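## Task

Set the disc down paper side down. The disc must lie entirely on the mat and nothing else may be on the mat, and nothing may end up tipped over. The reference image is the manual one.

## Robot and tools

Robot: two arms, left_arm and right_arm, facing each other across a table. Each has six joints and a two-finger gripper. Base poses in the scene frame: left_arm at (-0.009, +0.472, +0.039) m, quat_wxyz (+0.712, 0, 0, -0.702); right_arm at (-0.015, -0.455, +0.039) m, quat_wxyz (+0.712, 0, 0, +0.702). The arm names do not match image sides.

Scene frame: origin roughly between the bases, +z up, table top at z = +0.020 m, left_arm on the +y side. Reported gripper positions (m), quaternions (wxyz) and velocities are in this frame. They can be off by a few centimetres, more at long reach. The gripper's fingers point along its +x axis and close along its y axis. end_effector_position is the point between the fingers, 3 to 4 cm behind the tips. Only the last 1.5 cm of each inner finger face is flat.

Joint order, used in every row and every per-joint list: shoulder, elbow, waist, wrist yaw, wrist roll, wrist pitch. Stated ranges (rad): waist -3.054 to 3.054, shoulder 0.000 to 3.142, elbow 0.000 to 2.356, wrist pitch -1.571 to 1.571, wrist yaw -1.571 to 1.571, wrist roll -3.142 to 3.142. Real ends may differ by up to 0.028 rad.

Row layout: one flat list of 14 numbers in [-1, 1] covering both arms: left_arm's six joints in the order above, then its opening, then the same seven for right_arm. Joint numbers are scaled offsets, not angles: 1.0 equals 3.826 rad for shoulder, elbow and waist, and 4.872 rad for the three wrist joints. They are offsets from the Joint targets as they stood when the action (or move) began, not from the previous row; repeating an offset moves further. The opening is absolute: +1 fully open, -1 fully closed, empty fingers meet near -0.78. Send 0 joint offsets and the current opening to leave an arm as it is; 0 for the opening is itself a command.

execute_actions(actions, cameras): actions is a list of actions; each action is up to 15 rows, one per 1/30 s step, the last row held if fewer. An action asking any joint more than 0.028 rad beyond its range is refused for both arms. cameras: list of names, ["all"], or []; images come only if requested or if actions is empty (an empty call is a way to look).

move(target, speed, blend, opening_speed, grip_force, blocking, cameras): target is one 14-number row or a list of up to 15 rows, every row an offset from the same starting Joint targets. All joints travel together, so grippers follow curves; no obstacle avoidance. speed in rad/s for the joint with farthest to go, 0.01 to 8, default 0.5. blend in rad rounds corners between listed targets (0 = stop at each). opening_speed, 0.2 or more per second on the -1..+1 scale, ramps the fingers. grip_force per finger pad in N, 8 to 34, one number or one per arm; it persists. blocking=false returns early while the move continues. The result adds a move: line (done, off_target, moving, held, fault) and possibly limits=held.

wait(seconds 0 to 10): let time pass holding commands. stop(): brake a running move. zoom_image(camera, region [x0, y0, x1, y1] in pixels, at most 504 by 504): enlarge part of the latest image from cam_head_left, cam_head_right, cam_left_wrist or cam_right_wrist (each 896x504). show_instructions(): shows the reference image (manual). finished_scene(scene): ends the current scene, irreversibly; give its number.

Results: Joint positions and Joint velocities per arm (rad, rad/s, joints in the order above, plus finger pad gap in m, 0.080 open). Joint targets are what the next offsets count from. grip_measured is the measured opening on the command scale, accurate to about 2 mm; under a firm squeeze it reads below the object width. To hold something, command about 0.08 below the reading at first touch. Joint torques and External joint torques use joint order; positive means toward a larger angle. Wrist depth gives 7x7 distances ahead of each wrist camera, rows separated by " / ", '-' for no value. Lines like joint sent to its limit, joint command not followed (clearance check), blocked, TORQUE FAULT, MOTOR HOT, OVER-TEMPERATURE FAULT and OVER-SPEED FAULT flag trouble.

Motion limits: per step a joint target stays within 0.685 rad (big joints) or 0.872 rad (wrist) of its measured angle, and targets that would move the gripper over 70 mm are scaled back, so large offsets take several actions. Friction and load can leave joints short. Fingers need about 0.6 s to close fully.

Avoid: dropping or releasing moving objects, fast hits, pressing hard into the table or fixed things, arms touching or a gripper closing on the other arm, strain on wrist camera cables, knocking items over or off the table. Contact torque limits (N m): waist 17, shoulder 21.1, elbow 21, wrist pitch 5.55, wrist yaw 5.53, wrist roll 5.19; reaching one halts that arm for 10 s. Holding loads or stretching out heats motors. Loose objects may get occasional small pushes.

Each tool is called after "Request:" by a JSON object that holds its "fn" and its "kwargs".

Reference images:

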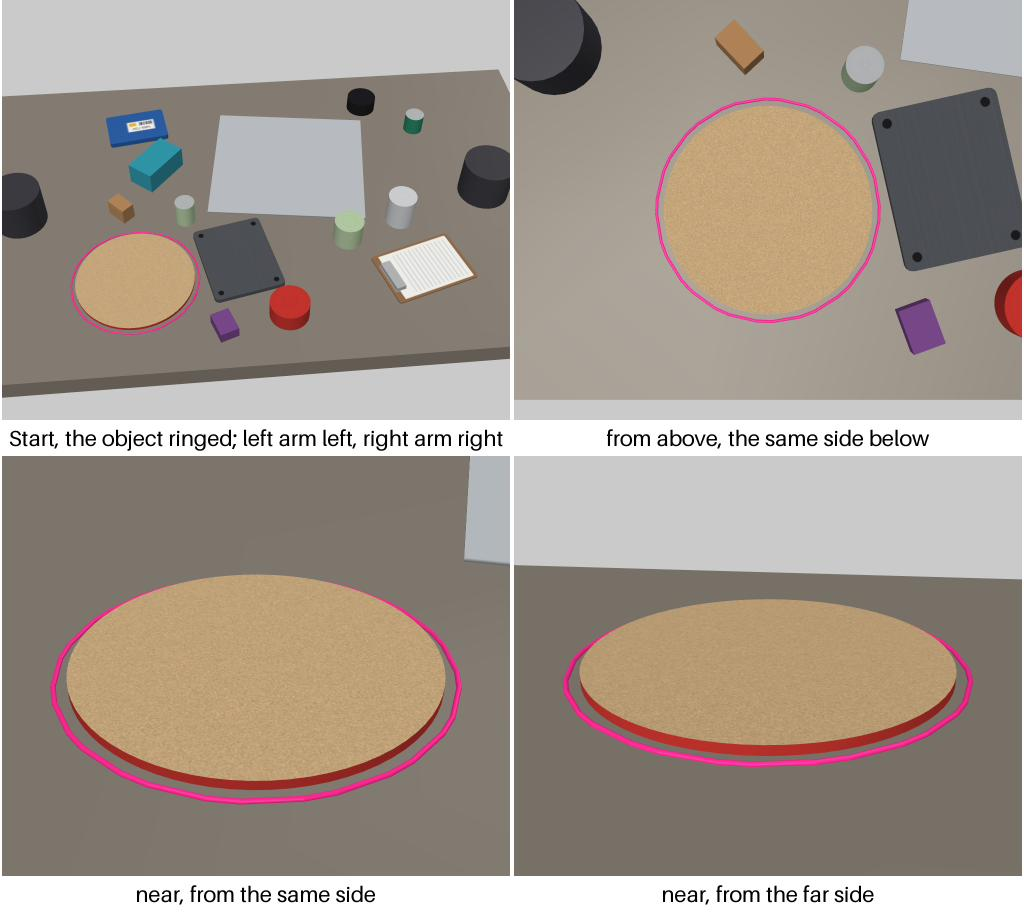

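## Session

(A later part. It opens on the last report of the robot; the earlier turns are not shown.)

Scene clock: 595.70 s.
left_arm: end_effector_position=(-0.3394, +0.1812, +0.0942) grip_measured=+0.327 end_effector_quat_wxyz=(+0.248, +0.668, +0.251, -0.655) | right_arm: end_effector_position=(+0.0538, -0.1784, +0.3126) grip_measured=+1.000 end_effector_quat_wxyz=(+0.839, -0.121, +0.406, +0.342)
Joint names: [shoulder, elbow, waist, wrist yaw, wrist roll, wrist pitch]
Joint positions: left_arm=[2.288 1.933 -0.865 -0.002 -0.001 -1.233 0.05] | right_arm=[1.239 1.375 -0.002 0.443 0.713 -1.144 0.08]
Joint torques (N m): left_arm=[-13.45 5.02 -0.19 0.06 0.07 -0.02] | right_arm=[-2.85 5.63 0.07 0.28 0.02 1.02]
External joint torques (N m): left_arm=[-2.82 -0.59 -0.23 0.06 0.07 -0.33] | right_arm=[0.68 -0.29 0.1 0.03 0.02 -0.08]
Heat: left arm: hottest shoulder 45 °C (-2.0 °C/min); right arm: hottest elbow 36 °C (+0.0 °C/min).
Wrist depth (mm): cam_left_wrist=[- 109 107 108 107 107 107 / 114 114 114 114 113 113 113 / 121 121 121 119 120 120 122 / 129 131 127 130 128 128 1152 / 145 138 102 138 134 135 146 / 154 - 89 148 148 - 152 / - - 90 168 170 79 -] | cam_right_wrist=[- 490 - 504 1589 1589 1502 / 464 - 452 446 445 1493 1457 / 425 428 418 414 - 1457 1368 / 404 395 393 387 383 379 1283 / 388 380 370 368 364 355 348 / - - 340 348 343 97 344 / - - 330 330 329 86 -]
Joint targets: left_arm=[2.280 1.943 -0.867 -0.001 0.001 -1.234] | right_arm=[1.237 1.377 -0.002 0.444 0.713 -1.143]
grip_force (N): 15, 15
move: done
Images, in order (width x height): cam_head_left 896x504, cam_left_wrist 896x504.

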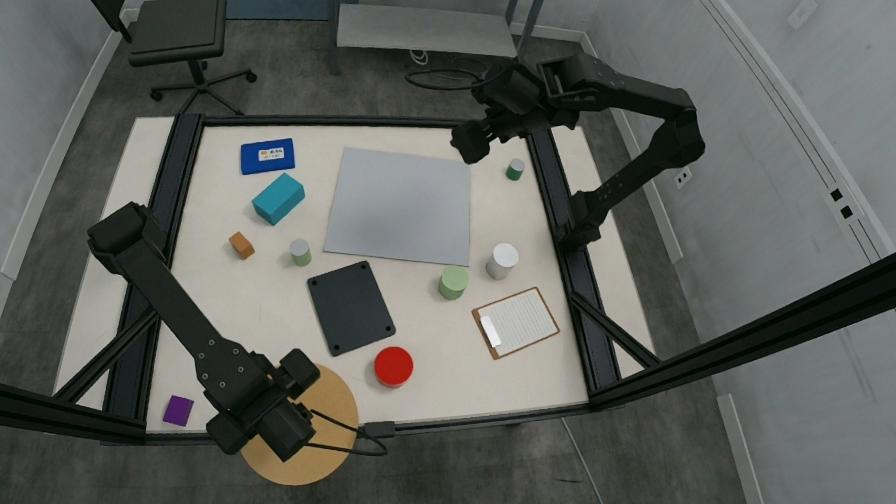

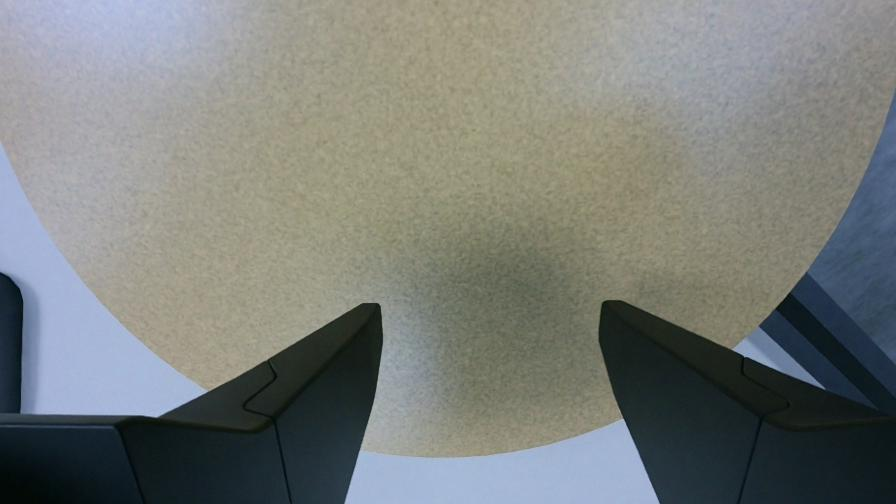

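Request:
{"fn": "move", "kwargs": {"target": [[-0.25766, -0.33819, 0.00661, 0, 0.35078, 0.21373, 0.11, 0.16111, -0.01082, 0.17616, -0.09113, -0.14635, 0.2335, -0.75], [-0.25766, -0.33819, 0.00661, 0, 0.35078, 0.21373, 0.11, 0.34553, 0.15544, 0.17616, -0.09113, -0.14635, 0.24768, -0.75]], "speed": [1.0, 0.7], "blend": [0.1, 0], "cameras": ["cam_head_left", "cam_head_right", "cam_left_wrist", "cam_right_wrist"]}}

Scene clock: 697.47 s.
left_arm: end_effector_position=(-0.2504, +0.2506, +0.1342) grip_measured=+0.113 end_effector_quat_wxyz=(-0.070, +0.501, -0.543, -0.671) | right_arm: end_effector_position=(-0.4240, +0.0736, +0.1120) grip_measured=-0.747 end_effector_quat_wxyz=(+0.428, -0.218, +0.108, +0.870)
Joint names: [shoulder, elbow, waist, wrist yaw, wrist roll, wrist pitch]
Joint positions: left_arm=[1.307 0.659 -0.845 -0.002 1.705 -0.196 0.04] | right_arm=[2.531 1.972 0.673 0.002 0.002 0.067 0.001]
Joint torques (N m): left_arm=[-6.55 3.5 0.29 0.09 0.12 1.43] | right_arm=[-7.37 5.82 -0.04 -0.04 -0.06 1.21]
External joint torques (N m): left_arm=[-2.24 -2.81 0.31 0.05 0.15 0.09] | right_arm=[5.42 -0.82 -0.14 -0.04 -0.07 -0.41]
Motor temperatures (°C): left_arm=[67 44 28 29 27 31] | right_arm=[31 36 28 29 27 35]
Heat: left arm: hottest shoulder 67 °C (+6.1 °C/min); right arm: hottest elbow 36 °C (+0.0 °C/min). Fold the left arm in close to its base, or ease its load, before you think long.
Wrist depth (mm): cam_left_wrist=[- 1602 226 185 157 130 119 / - 2284 269 195 163 139 119 / 2068 2526 272 211 171 149 127 / 1946 269 309 225 - 152 132 / 322 255 302 235 96 162 137 / 225 - 75 263 88 - 141 / - - 85 285 246 - -] | cam_right_wrist=[- - 1852 - - - - / 1213 1466 1735 1852 1747 - 271 / 1339 1190 1361 1559 1631 237 237 / 1026 1100 1346 194 191 199 212 / 955 1167 1196 165 167 168 171 / 1014 1044 1071 83 151 150 151 / - - - - - - 142]
Joint targets: left_arm=[1.295 0.650 -0.842 -0.001 1.710 -0.193] | right_arm=[2.559 1.972 0.672 0.000 0.000 0.064]
MOTOR HOT: the shoulder of the left arm reports 67 °C; the controller stops that arm at 95 °C. To cool a motor, set the load down, stop pushing, or move to a pose that needs little force.
grip_force (N): 15, 15
move: done

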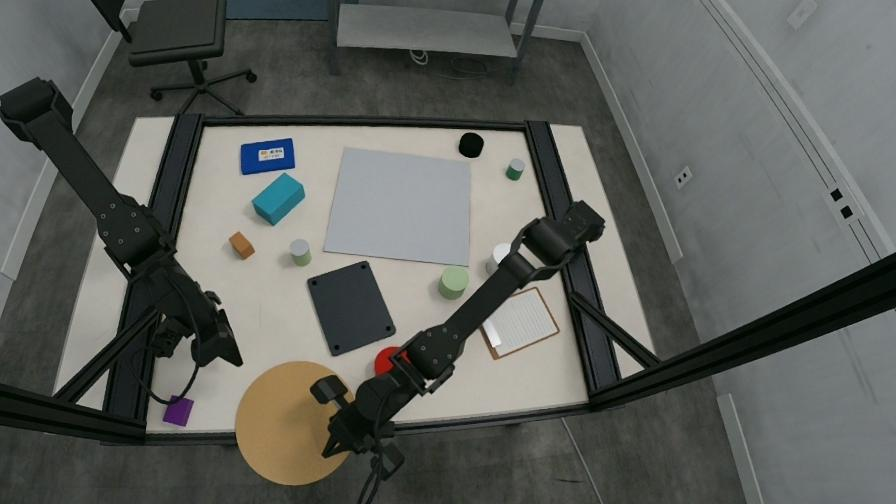

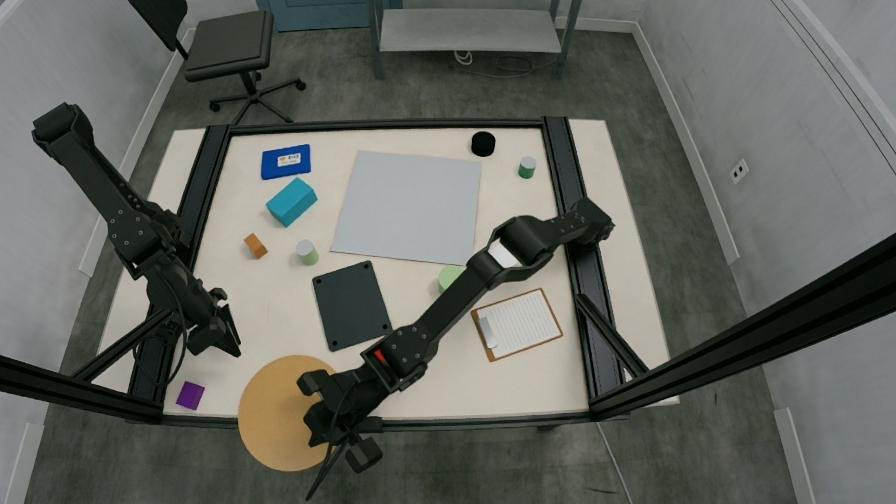

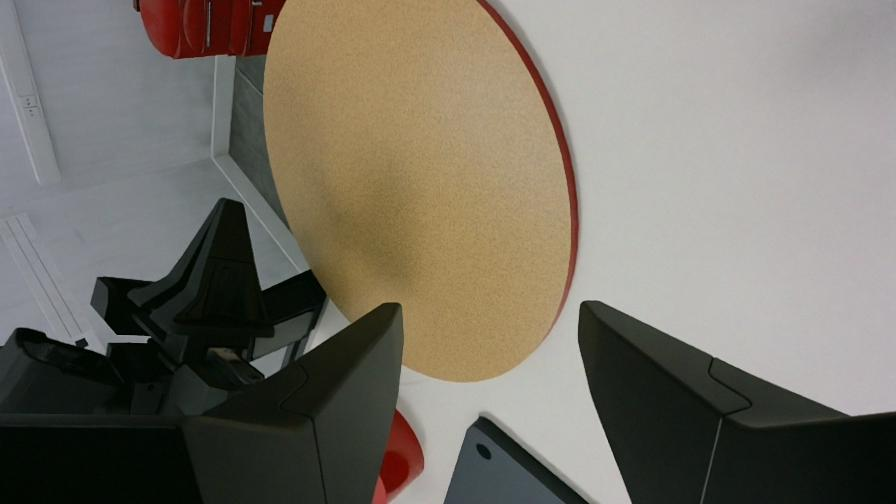

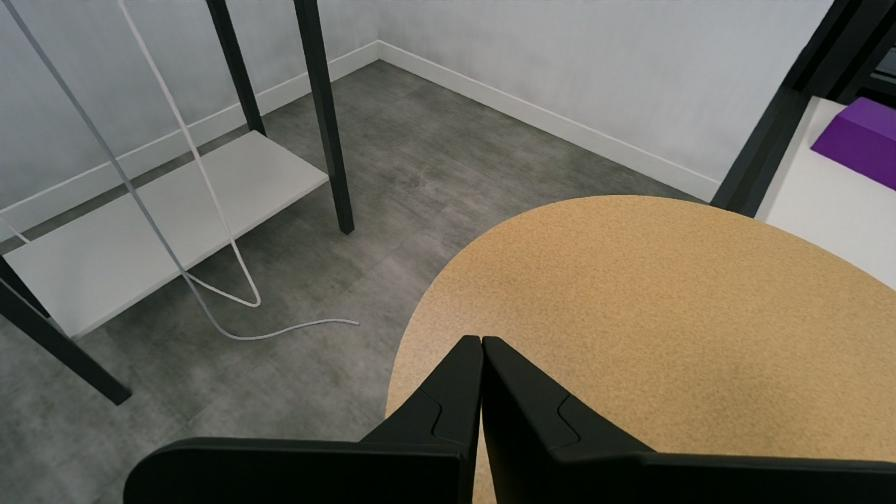

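Request:
{"fn": "move", "kwargs": {"target": [0, 0, 0, 0, 0, 0, 0.11, 0.02159, -0.00815, 0, 0, 0, 0.02324, -0.75], "speed": 0.3, "cameras": ["cam_right_wrist", "cam_left_wrist"]}}

Scene clock: 722.13 s.
left_arm: end_effector_position=(-0.2504, +0.2506, +0.1342) grip_measured=+0.113 end_effector_quat_wxyz=(-0.070, +0.501, -0.543, -0.671) | right_arm: end_effector_position=(-0.4301, +0.0813, +0.1013) grip_measured=-0.747 end_effector_quat_wxyz=(+0.431, -0.188, +0.093, +0.877)
Joint names: [shoulder, elbow, waist, wrist yaw, wrist roll, wrist pitch]
Joint positions: left_arm=[1.307 0.659 -0.845 -0.002 1.705 -0.196 0.04] | right_arm=[2.583 1.971 0.673 0.002 0.002 0.189 0.001]
Joint torques (N m): left_arm=[-4.93 4.42 -0.05 0.05 -0.02 1.21] | right_arm=[-9.72 5.49 0.06 0.03 0.02 1.26]
External joint torques (N m): left_arm=[-0.66 -1.84 -0.05 0.01 0.01 -0.1] | right_arm=[3.18 -1.08 0.03 0.03 0.01 -0.39]
Motor temperatures (°C): left_arm=[56 43 28 29 27 34] | right_arm=[37 34 28 29 27 36]
Heat: left arm: hottest shoulder 56 °C (-9.1 °C/min); right arm: hottest shoulder 37 °C (+7.1 °C/min). Fold the left arm in close to its base, or ease its load, before you think long.
Wrist depth (mm): cam_left_wrist=[- 1631 230 185 157 130 119 / 1931 - 251 196 162 136 120 / 2085 2264 278 210 174 142 127 / 1946 275 298 231 187 154 133 / 249 259 288 237 193 162 140 / 221 - 75 286 224 - 140 / - - 85 304 242 - -] | cam_right_wrist=[- 1424 1009 - - - - / - 1440 1895 1824 - - - / 1361 1520 1710 1735 1699 - 235 / 1146 1100 1368 1416 193 191 209 / 974 1196 1244 159 161 163 - / 1035 1080 1105 83 146 145 144 / - - - - - - 134]
Joint targets: left_arm=[1.307 0.659 -0.845 -0.002 1.705 -0.196] | right_arm=[2.588 1.969 0.673 0.002 0.002 0.186]
MOTOR HOT: still on. The shoulder of the left arm reports 56 °C.
blocked (right_arm)
grip_force (N): 15, 15
move: off_target (right_arm); right_arm: the shoulder is farthest, 0.058 rad from its target
Images, in order (width x height): cam_left_wrist 896x504, cam_right_wrist 896x504.

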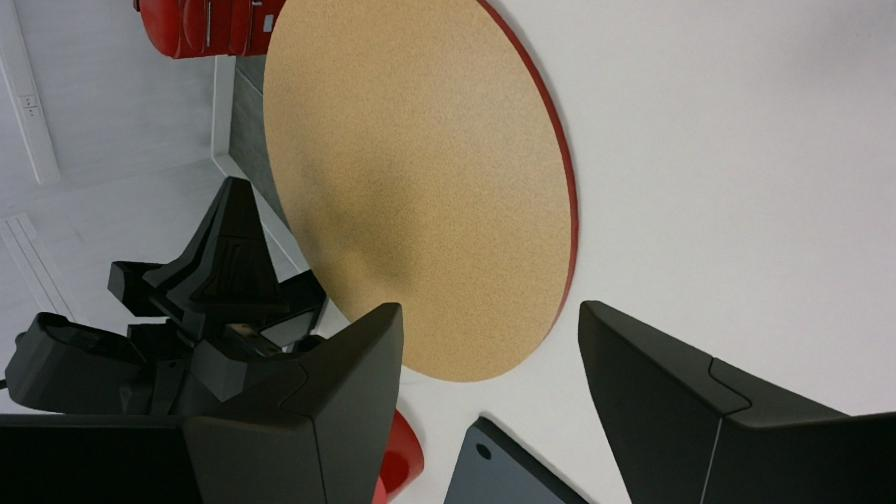

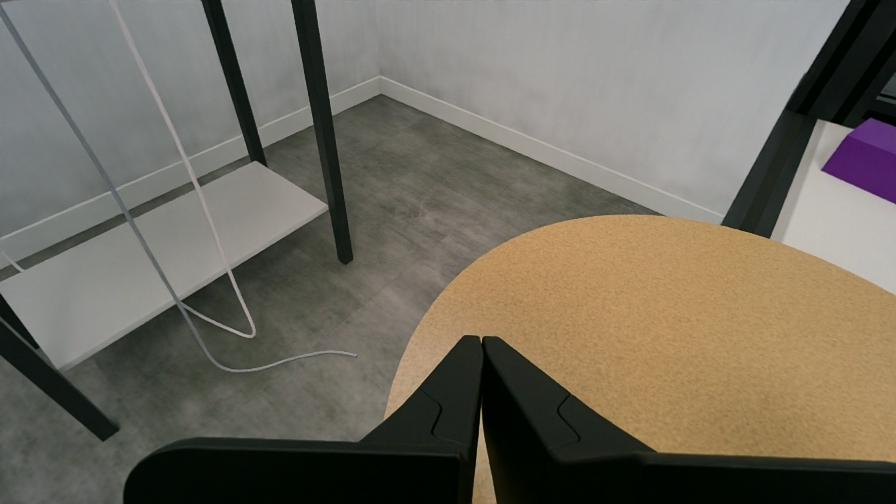

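Request:
{"fn": "execute_actions", "kwargs": {"actions": [], "cameras": ["cam_head_left", "cam_head_right"]}}

Request:
{"fn": "zoom_image", "kwargs": {"camera": "cam_head_left", "region": [220, 300, 480, 504]}}

Request:
{"fn": "zoom_image", "kwargs": {"camera": "cam_head_right", "region": [220, 300, 480, 504]}}

Scene clock: 755.40 s.
left_arm: end_effector_position=(-0.2504, +0.2506, +0.1342) grip_measured=+0.113 end_effector_quat_wxyz=(-0.070, +0.501, -0.543, -0.671) | right_arm: end_effector_position=(-0.4301, +0.0813, +0.1013) grip_measured=-0.747 end_effector_quat_wxyz=(+0.431, -0.188, +0.093, +0.877)
Joint names: [shoulder, elbow, waist, wrist yaw, wrist roll, wrist pitch]
Joint positions: left_arm=[1.307 0.659 -0.845 -0.002 1.705 -0.196 0.04] | right_arm=[2.583 1.971 0.673 0.002 0.002 0.189 0.001]
Joint velocities: within noise
Joint torques (N m): left_arm=[-4.92 4.43 -0.05 0.04 -0.02 1.2] | right_arm=[-9.76 5.5 0.06 0.03 0.02 1.29]
External joint torques (N m): left_arm=[-0.69 -1.74 -0.08 0.01 0.01 -0.08] | right_arm=[3.04 -1 0.02 0.03 0.01 -0.34]
Motor temperatures (°C): left_arm=[48 44 28 29 27 34] | right_arm=[39 34 28 29 27 35]
Heat: left arm: hottest shoulder 48 °C (-20.2 °C/min); right arm: hottest shoulder 39 °C (+9.1 °C/min). Fold the left arm in close to its base, or ease its load, before you think long.
Wrist depth (mm): cam_left_wrist=[- 1631 230 188 154 130 119 / - - 254 195 163 139 119 / - 277 262 212 175 149 127 / 1946 271 316 225 186 154 131 / 251 258 275 240 193 162 137 / 221 - 75 259 231 - 141 / - - 85 297 246 - -] | cam_right_wrist=[- 1353 1559 - - - - / 1232 1493 1924 2019 1432 - - / 1250 1475 1599 1735 1676 - 234 / 1135 1120 1346 1432 187 190 204 / 955 1167 1201 159 161 163 166 / 1039 1109 1105 83 145 148 147 / - - - - - - -]
Joint targets: left_arm=[1.307 0.659 -0.845 -0.002 1.705 -0.196] | right_arm=[2.588 1.969 0.673 0.002 0.002 0.186]
Tool commands: left_gripper/opening=+0.11 right_gripper/opening=-0.75
MOTOR HOT: still on. The shoulder of the left arm reports 48 °C.
grip_force (N): 15, 15
Images, in order (width x height): cam_head_left 896x504, cam_head_right 896x504.

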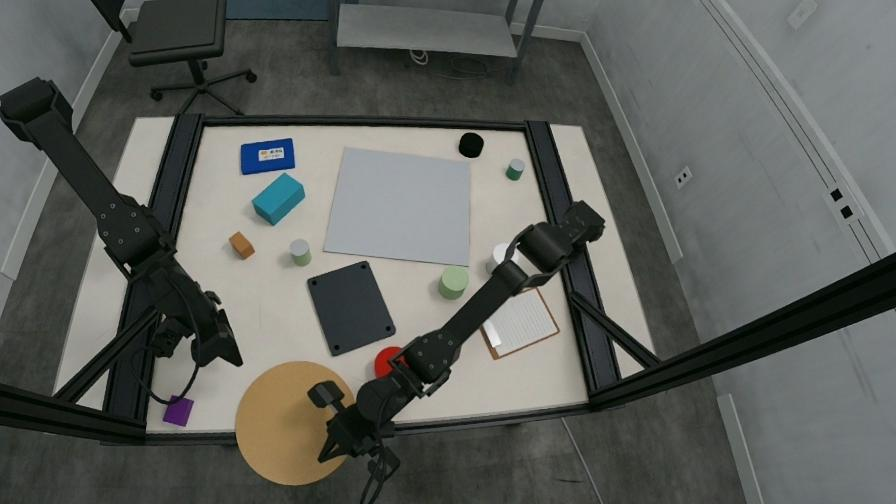

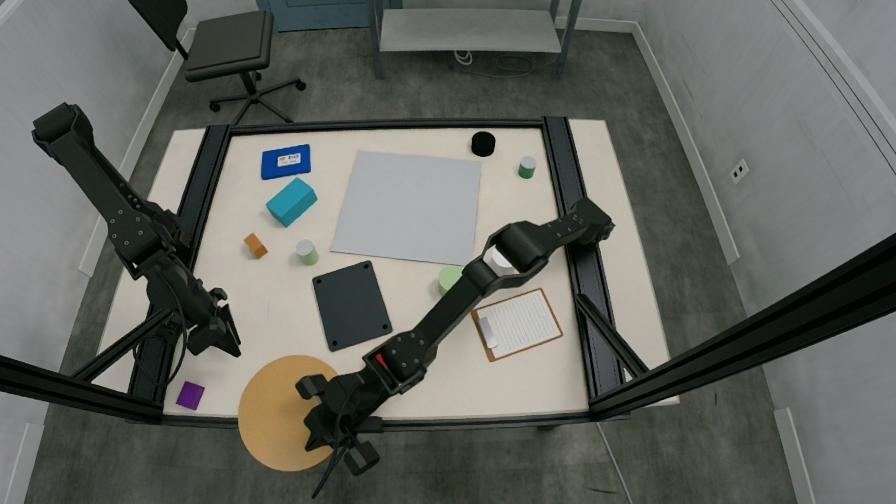

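Scaled by 1.938 from the camera's 896x504 image, which has a finer 1280x720 frame.

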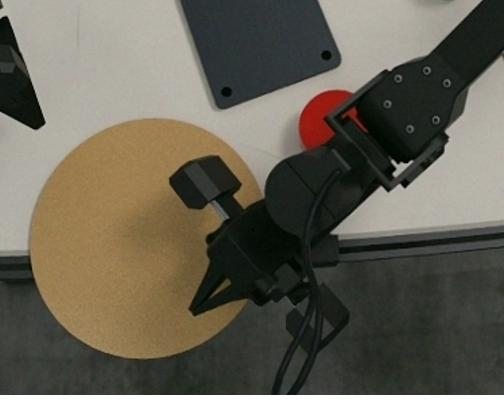

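Scaled by 1.938 from the camera's 896x504 image, which has a finer 1280x720 frame.

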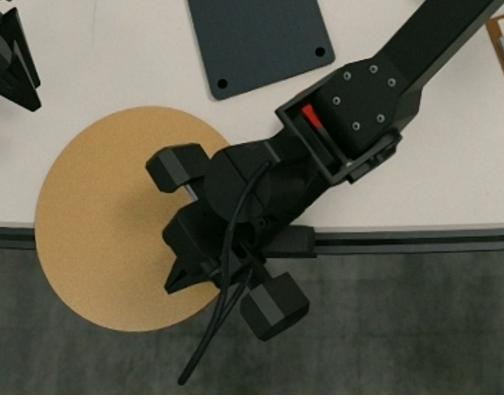

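Request:
{"fn": "move", "kwargs": {"target": [0, 0, 0, 0, 0, 0, 0.11, 0.01882, -0.00497, 0, 0, 0, -0.01765, -0.75], "speed": 0.3, "cameras": ["cam_right_wrist", "cam_left_wrist"]}}

Scene clock: 788.73 s.
left_arm: end_effector_position=(-0.2504, +0.2506, +0.1342) grip_measured=+0.113 end_effector_quat_wxyz=(-0.070, +0.501, -0.543, -0.671) | right_arm: end_effector_position=(-0.4289, +0.0798, +0.0979) grip_measured=-0.747 end_effector_quat_wxyz=(+0.429, -0.205, +0.102, +0.874)
Joint names: [shoulder, elbow, waist, wrist yaw, wrist roll, wrist pitch]
Joint positions: left_arm=[1.307 0.659 -0.845 -0.002 1.705 -0.196 0.04] | right_arm=[2.584 1.992 0.673 0.002 0.002 0.13 0.001]
Joint torques (N m): left_arm=[-4.93 4.42 -0.06 0.05 -0.02 1.21] | right_arm=[-9.42 5.04 0.05 0.03 0.02 1.2]
External joint torques (N m): left_arm=[-0.71 -1.79 -0.08 0.01 0.01 -0.1] | right_arm=[3.6 -1.59 0.03 0.03 0.01 -0.45]
Heat: left arm: hottest shoulder 45 °C (-8.0 °C/min); right arm: hottest shoulder 41 °C (+4.0 °C/min).
Wrist depth (mm): cam_left_wrist=[- 1684 217 186 157 130 119 / - - 256 195 162 139 120 / - 2502 284 212 175 149 127 / - 274 295 229 185 154 131 / 236 258 275 242 193 162 137 / 223 - 75 267 231 - 141 / - - 76 285 243 - -] | cam_right_wrist=[- 1022 919 - - - - / - - 1852 1924 - - 258 / 1339 1250 1324 1631 1687 242 229 / 1048 1105 1368 1610 179 182 195 / 962 1184 1184 152 155 165 159 / 1022 1053 1095 83 143 139 140 / - - - - - 129 -]
Joint targets: left_arm=[1.307 0.659 -0.845 -0.002 1.705 -0.196] | right_arm=[2.593 1.985 0.673 0.002 0.002 0.127]
MOTOR HOT: cleared for the motors of the left arm.
blocked (right_arm)
grip_force (N): 15, 15
move: off_target (right_arm); right_arm: the shoulder is farthest, 0.076 rad from its target
Images, in order (width x height): cam_left_wrist 896x504, cam_right_wrist 896x504.

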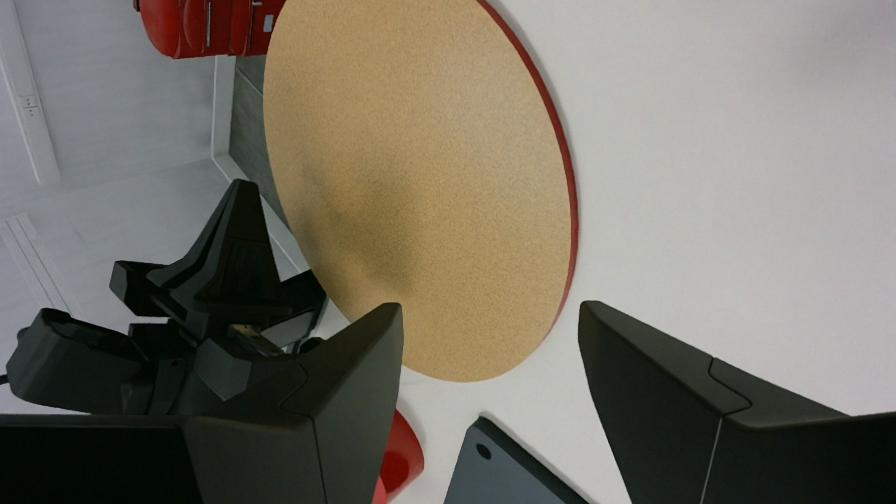

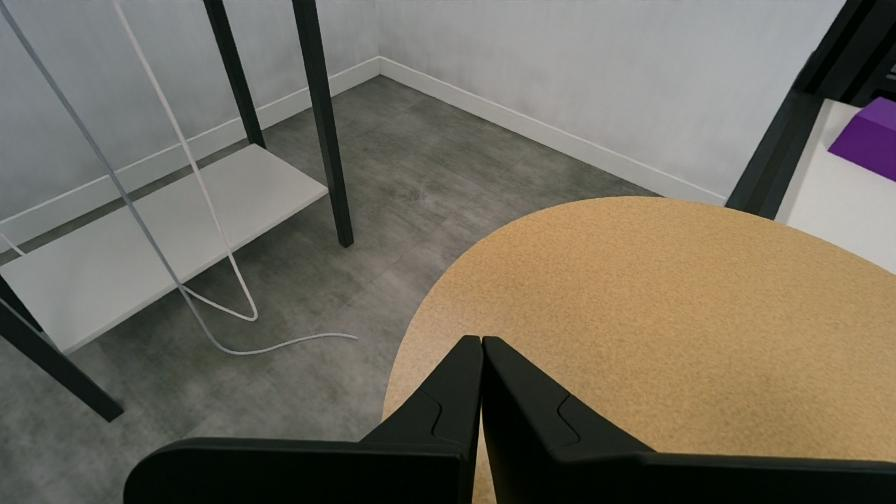

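Request:
{"fn": "zoom_image", "kwargs": {"camera": "cam_left_wrist", "region": [0, 160, 420, 504]}}

Scaled by 1.200 from the camera's 896x504 image, which has a finer 1280x720 frame.

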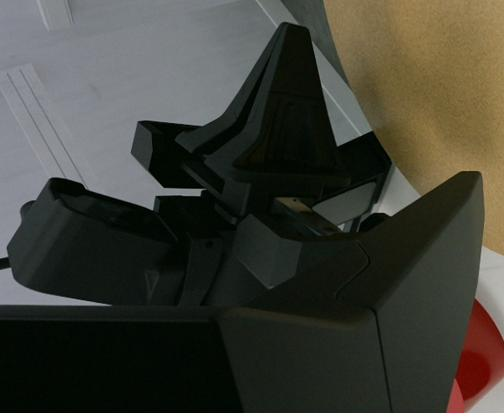

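Request:
{"fn": "move", "kwargs": {"target": [[0.03, 0.09, -0.007, 0, -0.17, -0.12, -0.75, -0.06351, 0, 0, 0, 0, 0, -0.75], [0.06743, 0.1861, -0.01438, 0.0004, -0.34996, -0.24241, -0.75, -0.10601, -0.00557, -0.01898, 0, 0, -0.24881, 0.33]], "speed": [0.7, 0.9], "blend": [0.05, 0], "cameras": ["cam_head_left", "cam_right_wrist", "cam_left_wrist"]}}

Scene clock: 1100.70 s.
left_arm: end_effector_position=(-0.2152, +0.3014, +0.2000) grip_measured=-0.747 end_effector_quat_wxyz=(+0.238, +0.666, +0.236, -0.666) | right_arm: end_effector_position=(-0.2829, -0.0526, +0.1448) grip_measured=+0.326 end_effector_quat_wxyz=(+0.374, -0.540, +0.289, +0.696)
Joint names: [shoulder, elbow, waist, wrist yaw, wrist roll, wrist pitch]
Joint positions: left_arm=[1.554 1.36 -0.897 -0.002 0.004 -1.375 0.001] | right_arm=[2.206 1.97 0.602 0.002 0.002 -1.083 0.05]
Joint torques (N m): left_arm=[-5.03 5.12 -0.39 0.06 -0.12 0.04] | right_arm=[-10.19 4.62 -0.13 0.03 0.02 0.38]
External joint torques (N m): left_arm=[0.47 -0.51 -0.38 0.06 -0.12 -0.29] | right_arm=[0.16 -1.34 -0.22 0.03 0.02 -0.36]
Motor temperatures (°C): left_arm=[39 45 28 29 27 35] | right_arm=[51 34 28 29 27 36]
Heat: left arm: hottest elbow 45 °C (+0.0 °C/min); right arm: hottest shoulder 51 °C (+3.0 °C/min). Fold the right arm in close to its base, or ease its load, before you think long.
Wrist depth (mm): cam_left_wrist=[220 219 218 217 216 216 212 / 231 229 230 229 228 230 221 / 243 247 242 243 241 238 222 / 256 257 256 257 257 244 233 / 273 - 274 92 266 252 255 / - 288 - 72 78 258 158 / - - - - - - -] | cam_right_wrist=[989 126 172 173 174 174 175 / 1026 - 175 175 176 171 170 / 1048 177 178 144 179 173 172 / 1053 180 180 146 147 - - / 1057 182 182 148 150 - 178 / 185 184 87 188 187 79 182 / - - 91 191 - - -]
Joint targets: left_arm=[1.565 1.371 -0.900 0.000 0.000 -1.377] | right_arm=[2.187 1.963 0.601 0.002 0.002 -1.085]
MOTOR HOT: the shoulder of the right arm reports 51 °C; the controller stops that arm at 95 °C. To cool a motor, set the load down, stop pushing, or move to a pose that needs little force.
grip_force (N): 15, 15
move: done
Images, in order (width x height): cam_head_left 896x504, cam_left_wrist 896x504, cam_right_wrist 896x504.

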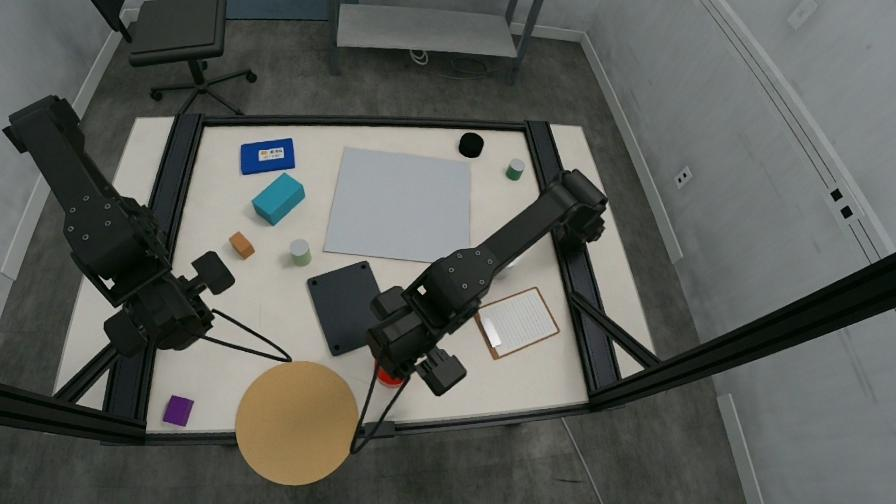

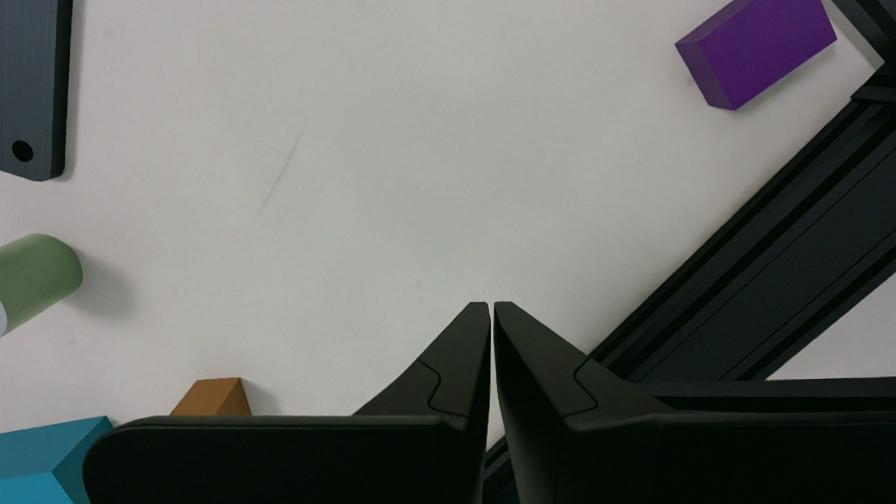

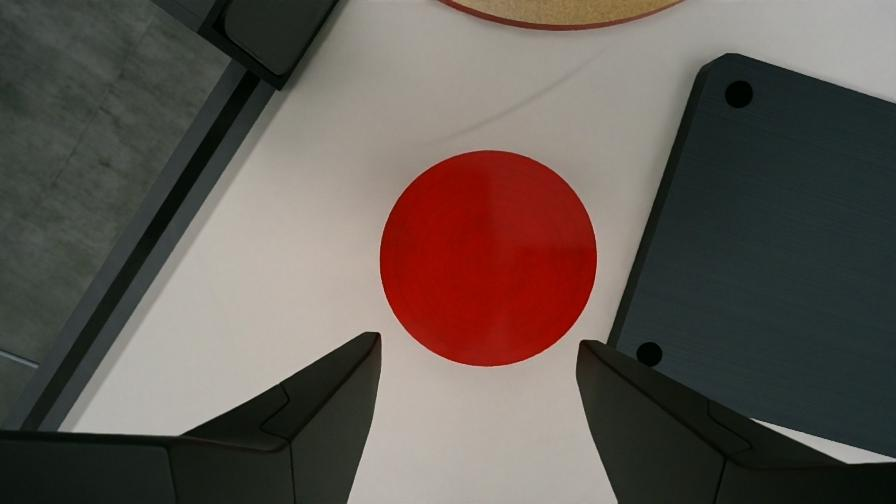

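Request:
{"fn": "move", "kwargs": {"target": [[0, 0, 0, 0, 0, 0, -0.75, 0.01179, -0.06456, 0, 0, 0, 0.05995, 0.33], [0, 0, 0, 0, 0, 0, -0.75, -0.08944, -0.21691, 0, 0, 0, 0.1001, 0.33], [0.19088, 0.12384, -0.01411, 0, 0, 0.14224, -0.75, -0.11234, -0.16861, 0, 0, 0, 0.04419, 0.33]], "speed": [0.4, 0.4, 0.6], "cameras": ["cam_head_left", "cam_right_wrist", "cam_left_wrist"]}}

Scene clock: 1134.40 s.
left_arm: end_effector_position=(-0.4369, +0.1571, +0.0935) grip_measured=-0.747 end_effector_quat_wxyz=(+0.262, +0.511, +0.165, -0.802) | right_arm: end_effector_position=(-0.2203, -0.1463, +0.1338) grip_measured=+0.327 end_effector_quat_wxyz=(+0.373, -0.544, +0.291, +0.693)
Joint names: [shoulder, elbow, waist, wrist yaw, wrist roll, wrist pitch]
Joint positions: left_arm=[2.28 1.834 -0.952 -0.002 0.004 -0.686 0.001] | right_arm=[1.771 1.308 0.602 0.002 0.002 -0.868 0.05]
Joint torques (N m): left_arm=[-11.24 5.52 -0.16 0.06 -0.11 1] | right_arm=[-7.11 6.22 -0.1 0.02 0.01 0.38]
External joint torques (N m): left_arm=[0.03 -0.75 -0.2 0.07 -0.11 -0.01] | right_arm=[0.27 0.32 -0.09 0.01 0.01 -0.36]
Motor temperatures (°C): left_arm=[40 47 28 29 27 33] | right_arm=[56 34 28 29 27 35]
Heat: left arm: hottest elbow 47 °C (+2.0 °C/min); right arm: hottest shoulder 56 °C (+8.1 °C/min). Fold the right arm in close to its base, or ease its load, before you think long.
Wrist depth (mm): cam_left_wrist=[1123 1137 1113 1123 1094 1108 1072 / 1123 1127 1137 1118 1104 1081 1123 / 1127 136 134 1099 1099 1072 1077 / 134 134 134 133 1077 1063 1085 / 134 134 133 101 132 1046 1068 / 133 133 133 73 78 1059 1063 / - - - - - - -] | cam_right_wrist=[- 166 167 168 168 160 161 / 170 169 171 171 171 171 164 / 172 173 173 139 173 174 175 / 174 175 175 141 141 178 178 / 177 178 178 143 144 181 181 / 181 180 87 182 182 183 184 / - - 91 185 187 - 184]
Joint targets: left_arm=[2.296 1.845 -0.954 0.000 0.000 -0.684] | right_arm=[1.757 1.318 0.601 0.002 0.002 -0.870]
MOTOR HOT: still on. The shoulder of the right arm reports 56 °C.
grip_force (N): 15, 15
move: done
Images, in order (width x height): cam_head_left 896x504, cam_left_wrist 896x504, cam_right_wrist 896x504.

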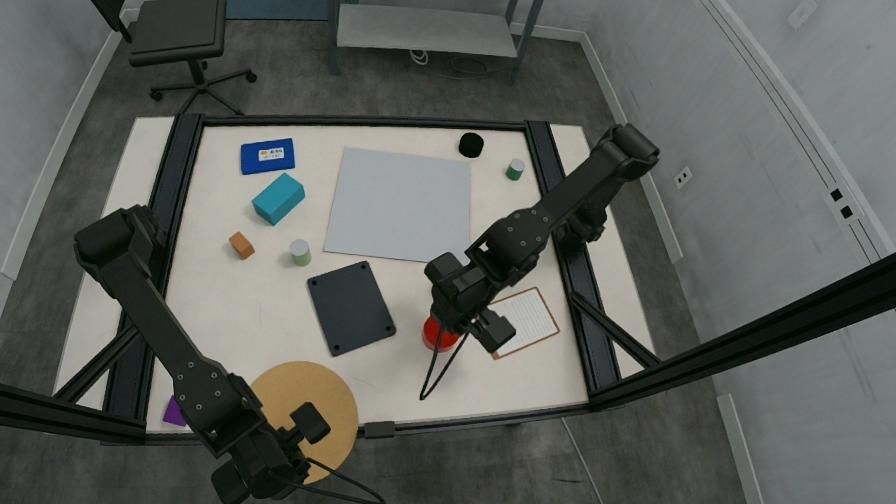

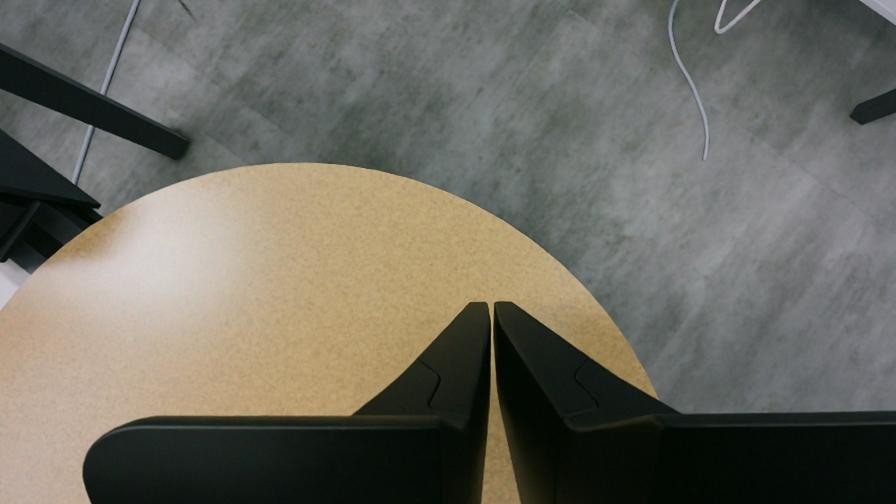

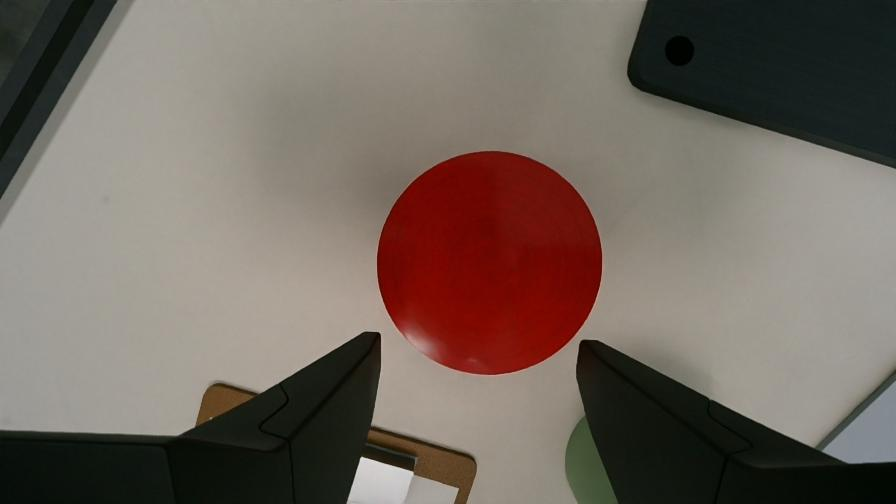

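Request:
{"fn": "move", "kwargs": {"target": [[0.005, -0.008, 0, 0, 0, 0.01, -0.75, 0.08701, 0.0712, -0.01992, -0.0004, 0.27894, 0.10915, 0.11], [0.01615, -0.02687, 0, 0, 0, 0.03389, -0.75, 0.12619, 0.05653, -0.01992, -0.0004, 0.27894, 0.15142, 0.11]], "speed": [0.9, 0.25], "blend": [0.03, 0], "cameras": ["all"]}}

Scene clock: 1177.87 s.
left_arm: end_effector_position=(-0.4436, +0.1522, +0.0553) grip_measured=-0.747 end_effector_quat_wxyz=(+0.265, +0.496, +0.160, -0.811) | right_arm: end_effector_position=(-0.2879, +0.0315, +0.0842) grip_measured=+0.112 end_effector_quat_wxyz=(+0.577, +0.024, +0.653, +0.489)
Joint names: [shoulder, elbow, waist, wrist yaw, wrist roll, wrist pitch]
Joint positions: left_arm=[2.333 1.754 -0.952 -0.002 0.004 -0.518 0.001] | right_arm=[2.226 1.541 0.526 0.002 1.359 -0.135 0.04]
Joint torques (N m): left_arm=[-10.15 3.06 -0.33 0.05 -0.1 0.83] | right_arm=[-7.01 4.65 -0.1 -0.01 0.06 1.36]
External joint torques (N m): left_arm=[1.22 -3.04 -0.43 0.06 -0.1 -0.22] | right_arm=[3.55 -1.4 -0.14 -0.05 0.1 0.02]
Motor temperatures (°C): left_arm=[52 45 28 29 27 34] | right_arm=[47 35 28 29 27 34]
Heat: left arm: hottest shoulder 52 °C (+12.0 °C/min); right arm: hottest shoulder 47 °C (-10.0 °C/min). Fold the left arm in close to its base, or ease its load, before you think long.
Wrist depth (mm): cam_left_wrist=[1118 1113 1090 1090 1090 1090 1081 / 1104 1099 1099 1085 1063 1090 1072 / 1081 115 1081 1072 1063 1055 1051 / 105 107 113 118 1055 1034 1055 / 100 102 107 92 119 1038 1022 / - 98 102 73 78 1003 1014 / - - - - - - -] | cam_right_wrist=[- 114 167 131 98 79 75 / - 139 158 136 104 86 - / - 159 158 129 98 - - / 214 190 156 135 113 89 - / 132 151 135 136 109 90 - / 128 - 83 139 97 97 - / - - - 146 118 - -]
Joint targets: left_arm=[2.357 1.742 -0.954 0.000 0.000 -0.519] | right_arm=[2.240 1.535 0.524 0.000 1.361 -0.132]
MOTOR HOT: the shoulder of the left arm reports 52 °C; the controller stops that arm at 95 °C. To cool a motor, set the load down, stop pushing, or move to a pose that needs little force.
MOTOR HOT: cleared for the motors of the right arm.
grip_force (N): 15, 15
move: done

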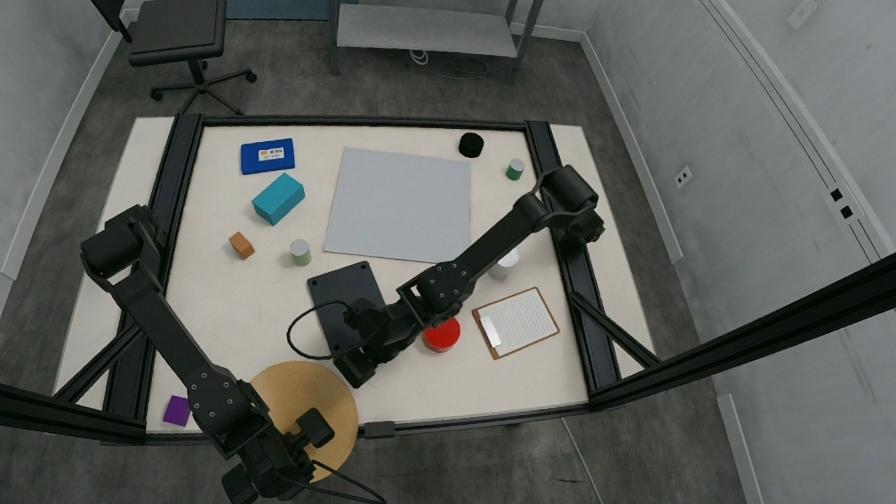

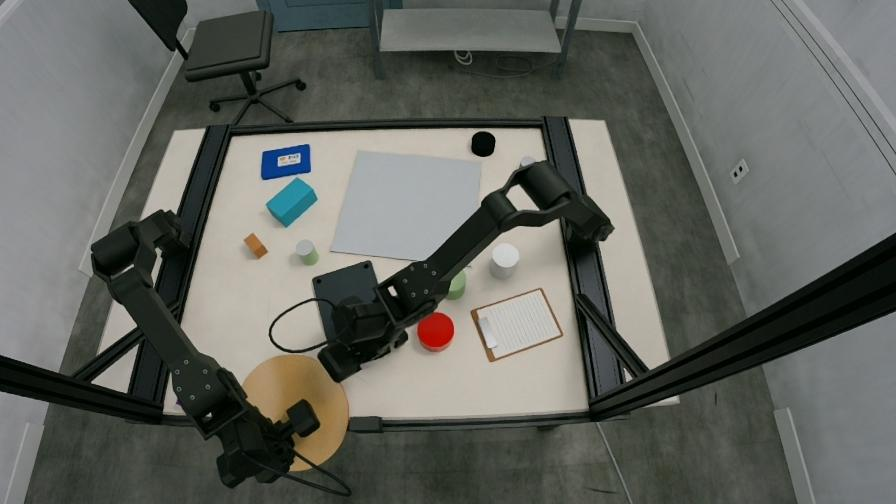

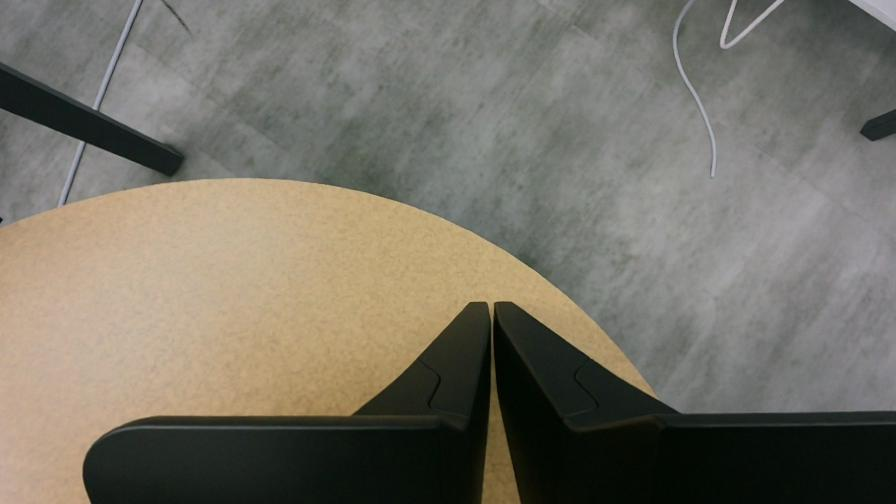

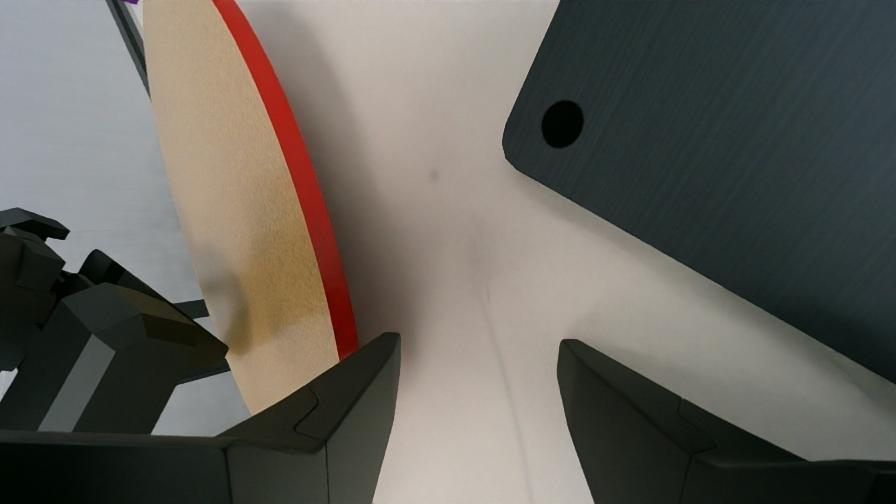

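Request:
{"fn": "zoom_image", "kwargs": {"camera": "cam_head_left", "region": [220, 320, 480, 504]}}

Scaled by 1.938 from the camera's 896x504 image, which has a finer 1280x720 frame.

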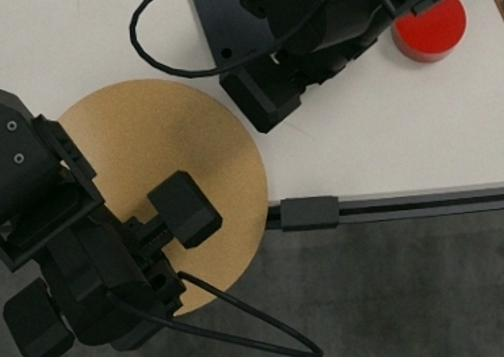

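Request:
{"fn": "zoom_image", "kwargs": {"camera": "cam_right_wrist", "region": [140, 120, 600, 460]}}

Scaled by 1.096 from the camera's 896x504 image, which has a finer 1280x720 frame.

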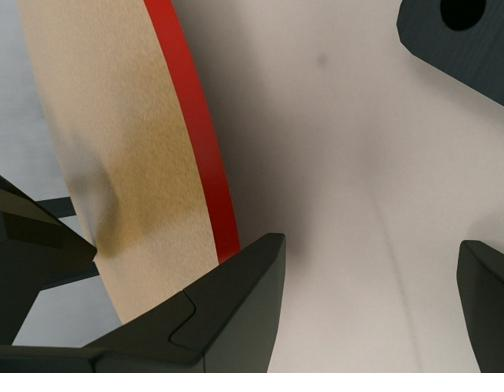

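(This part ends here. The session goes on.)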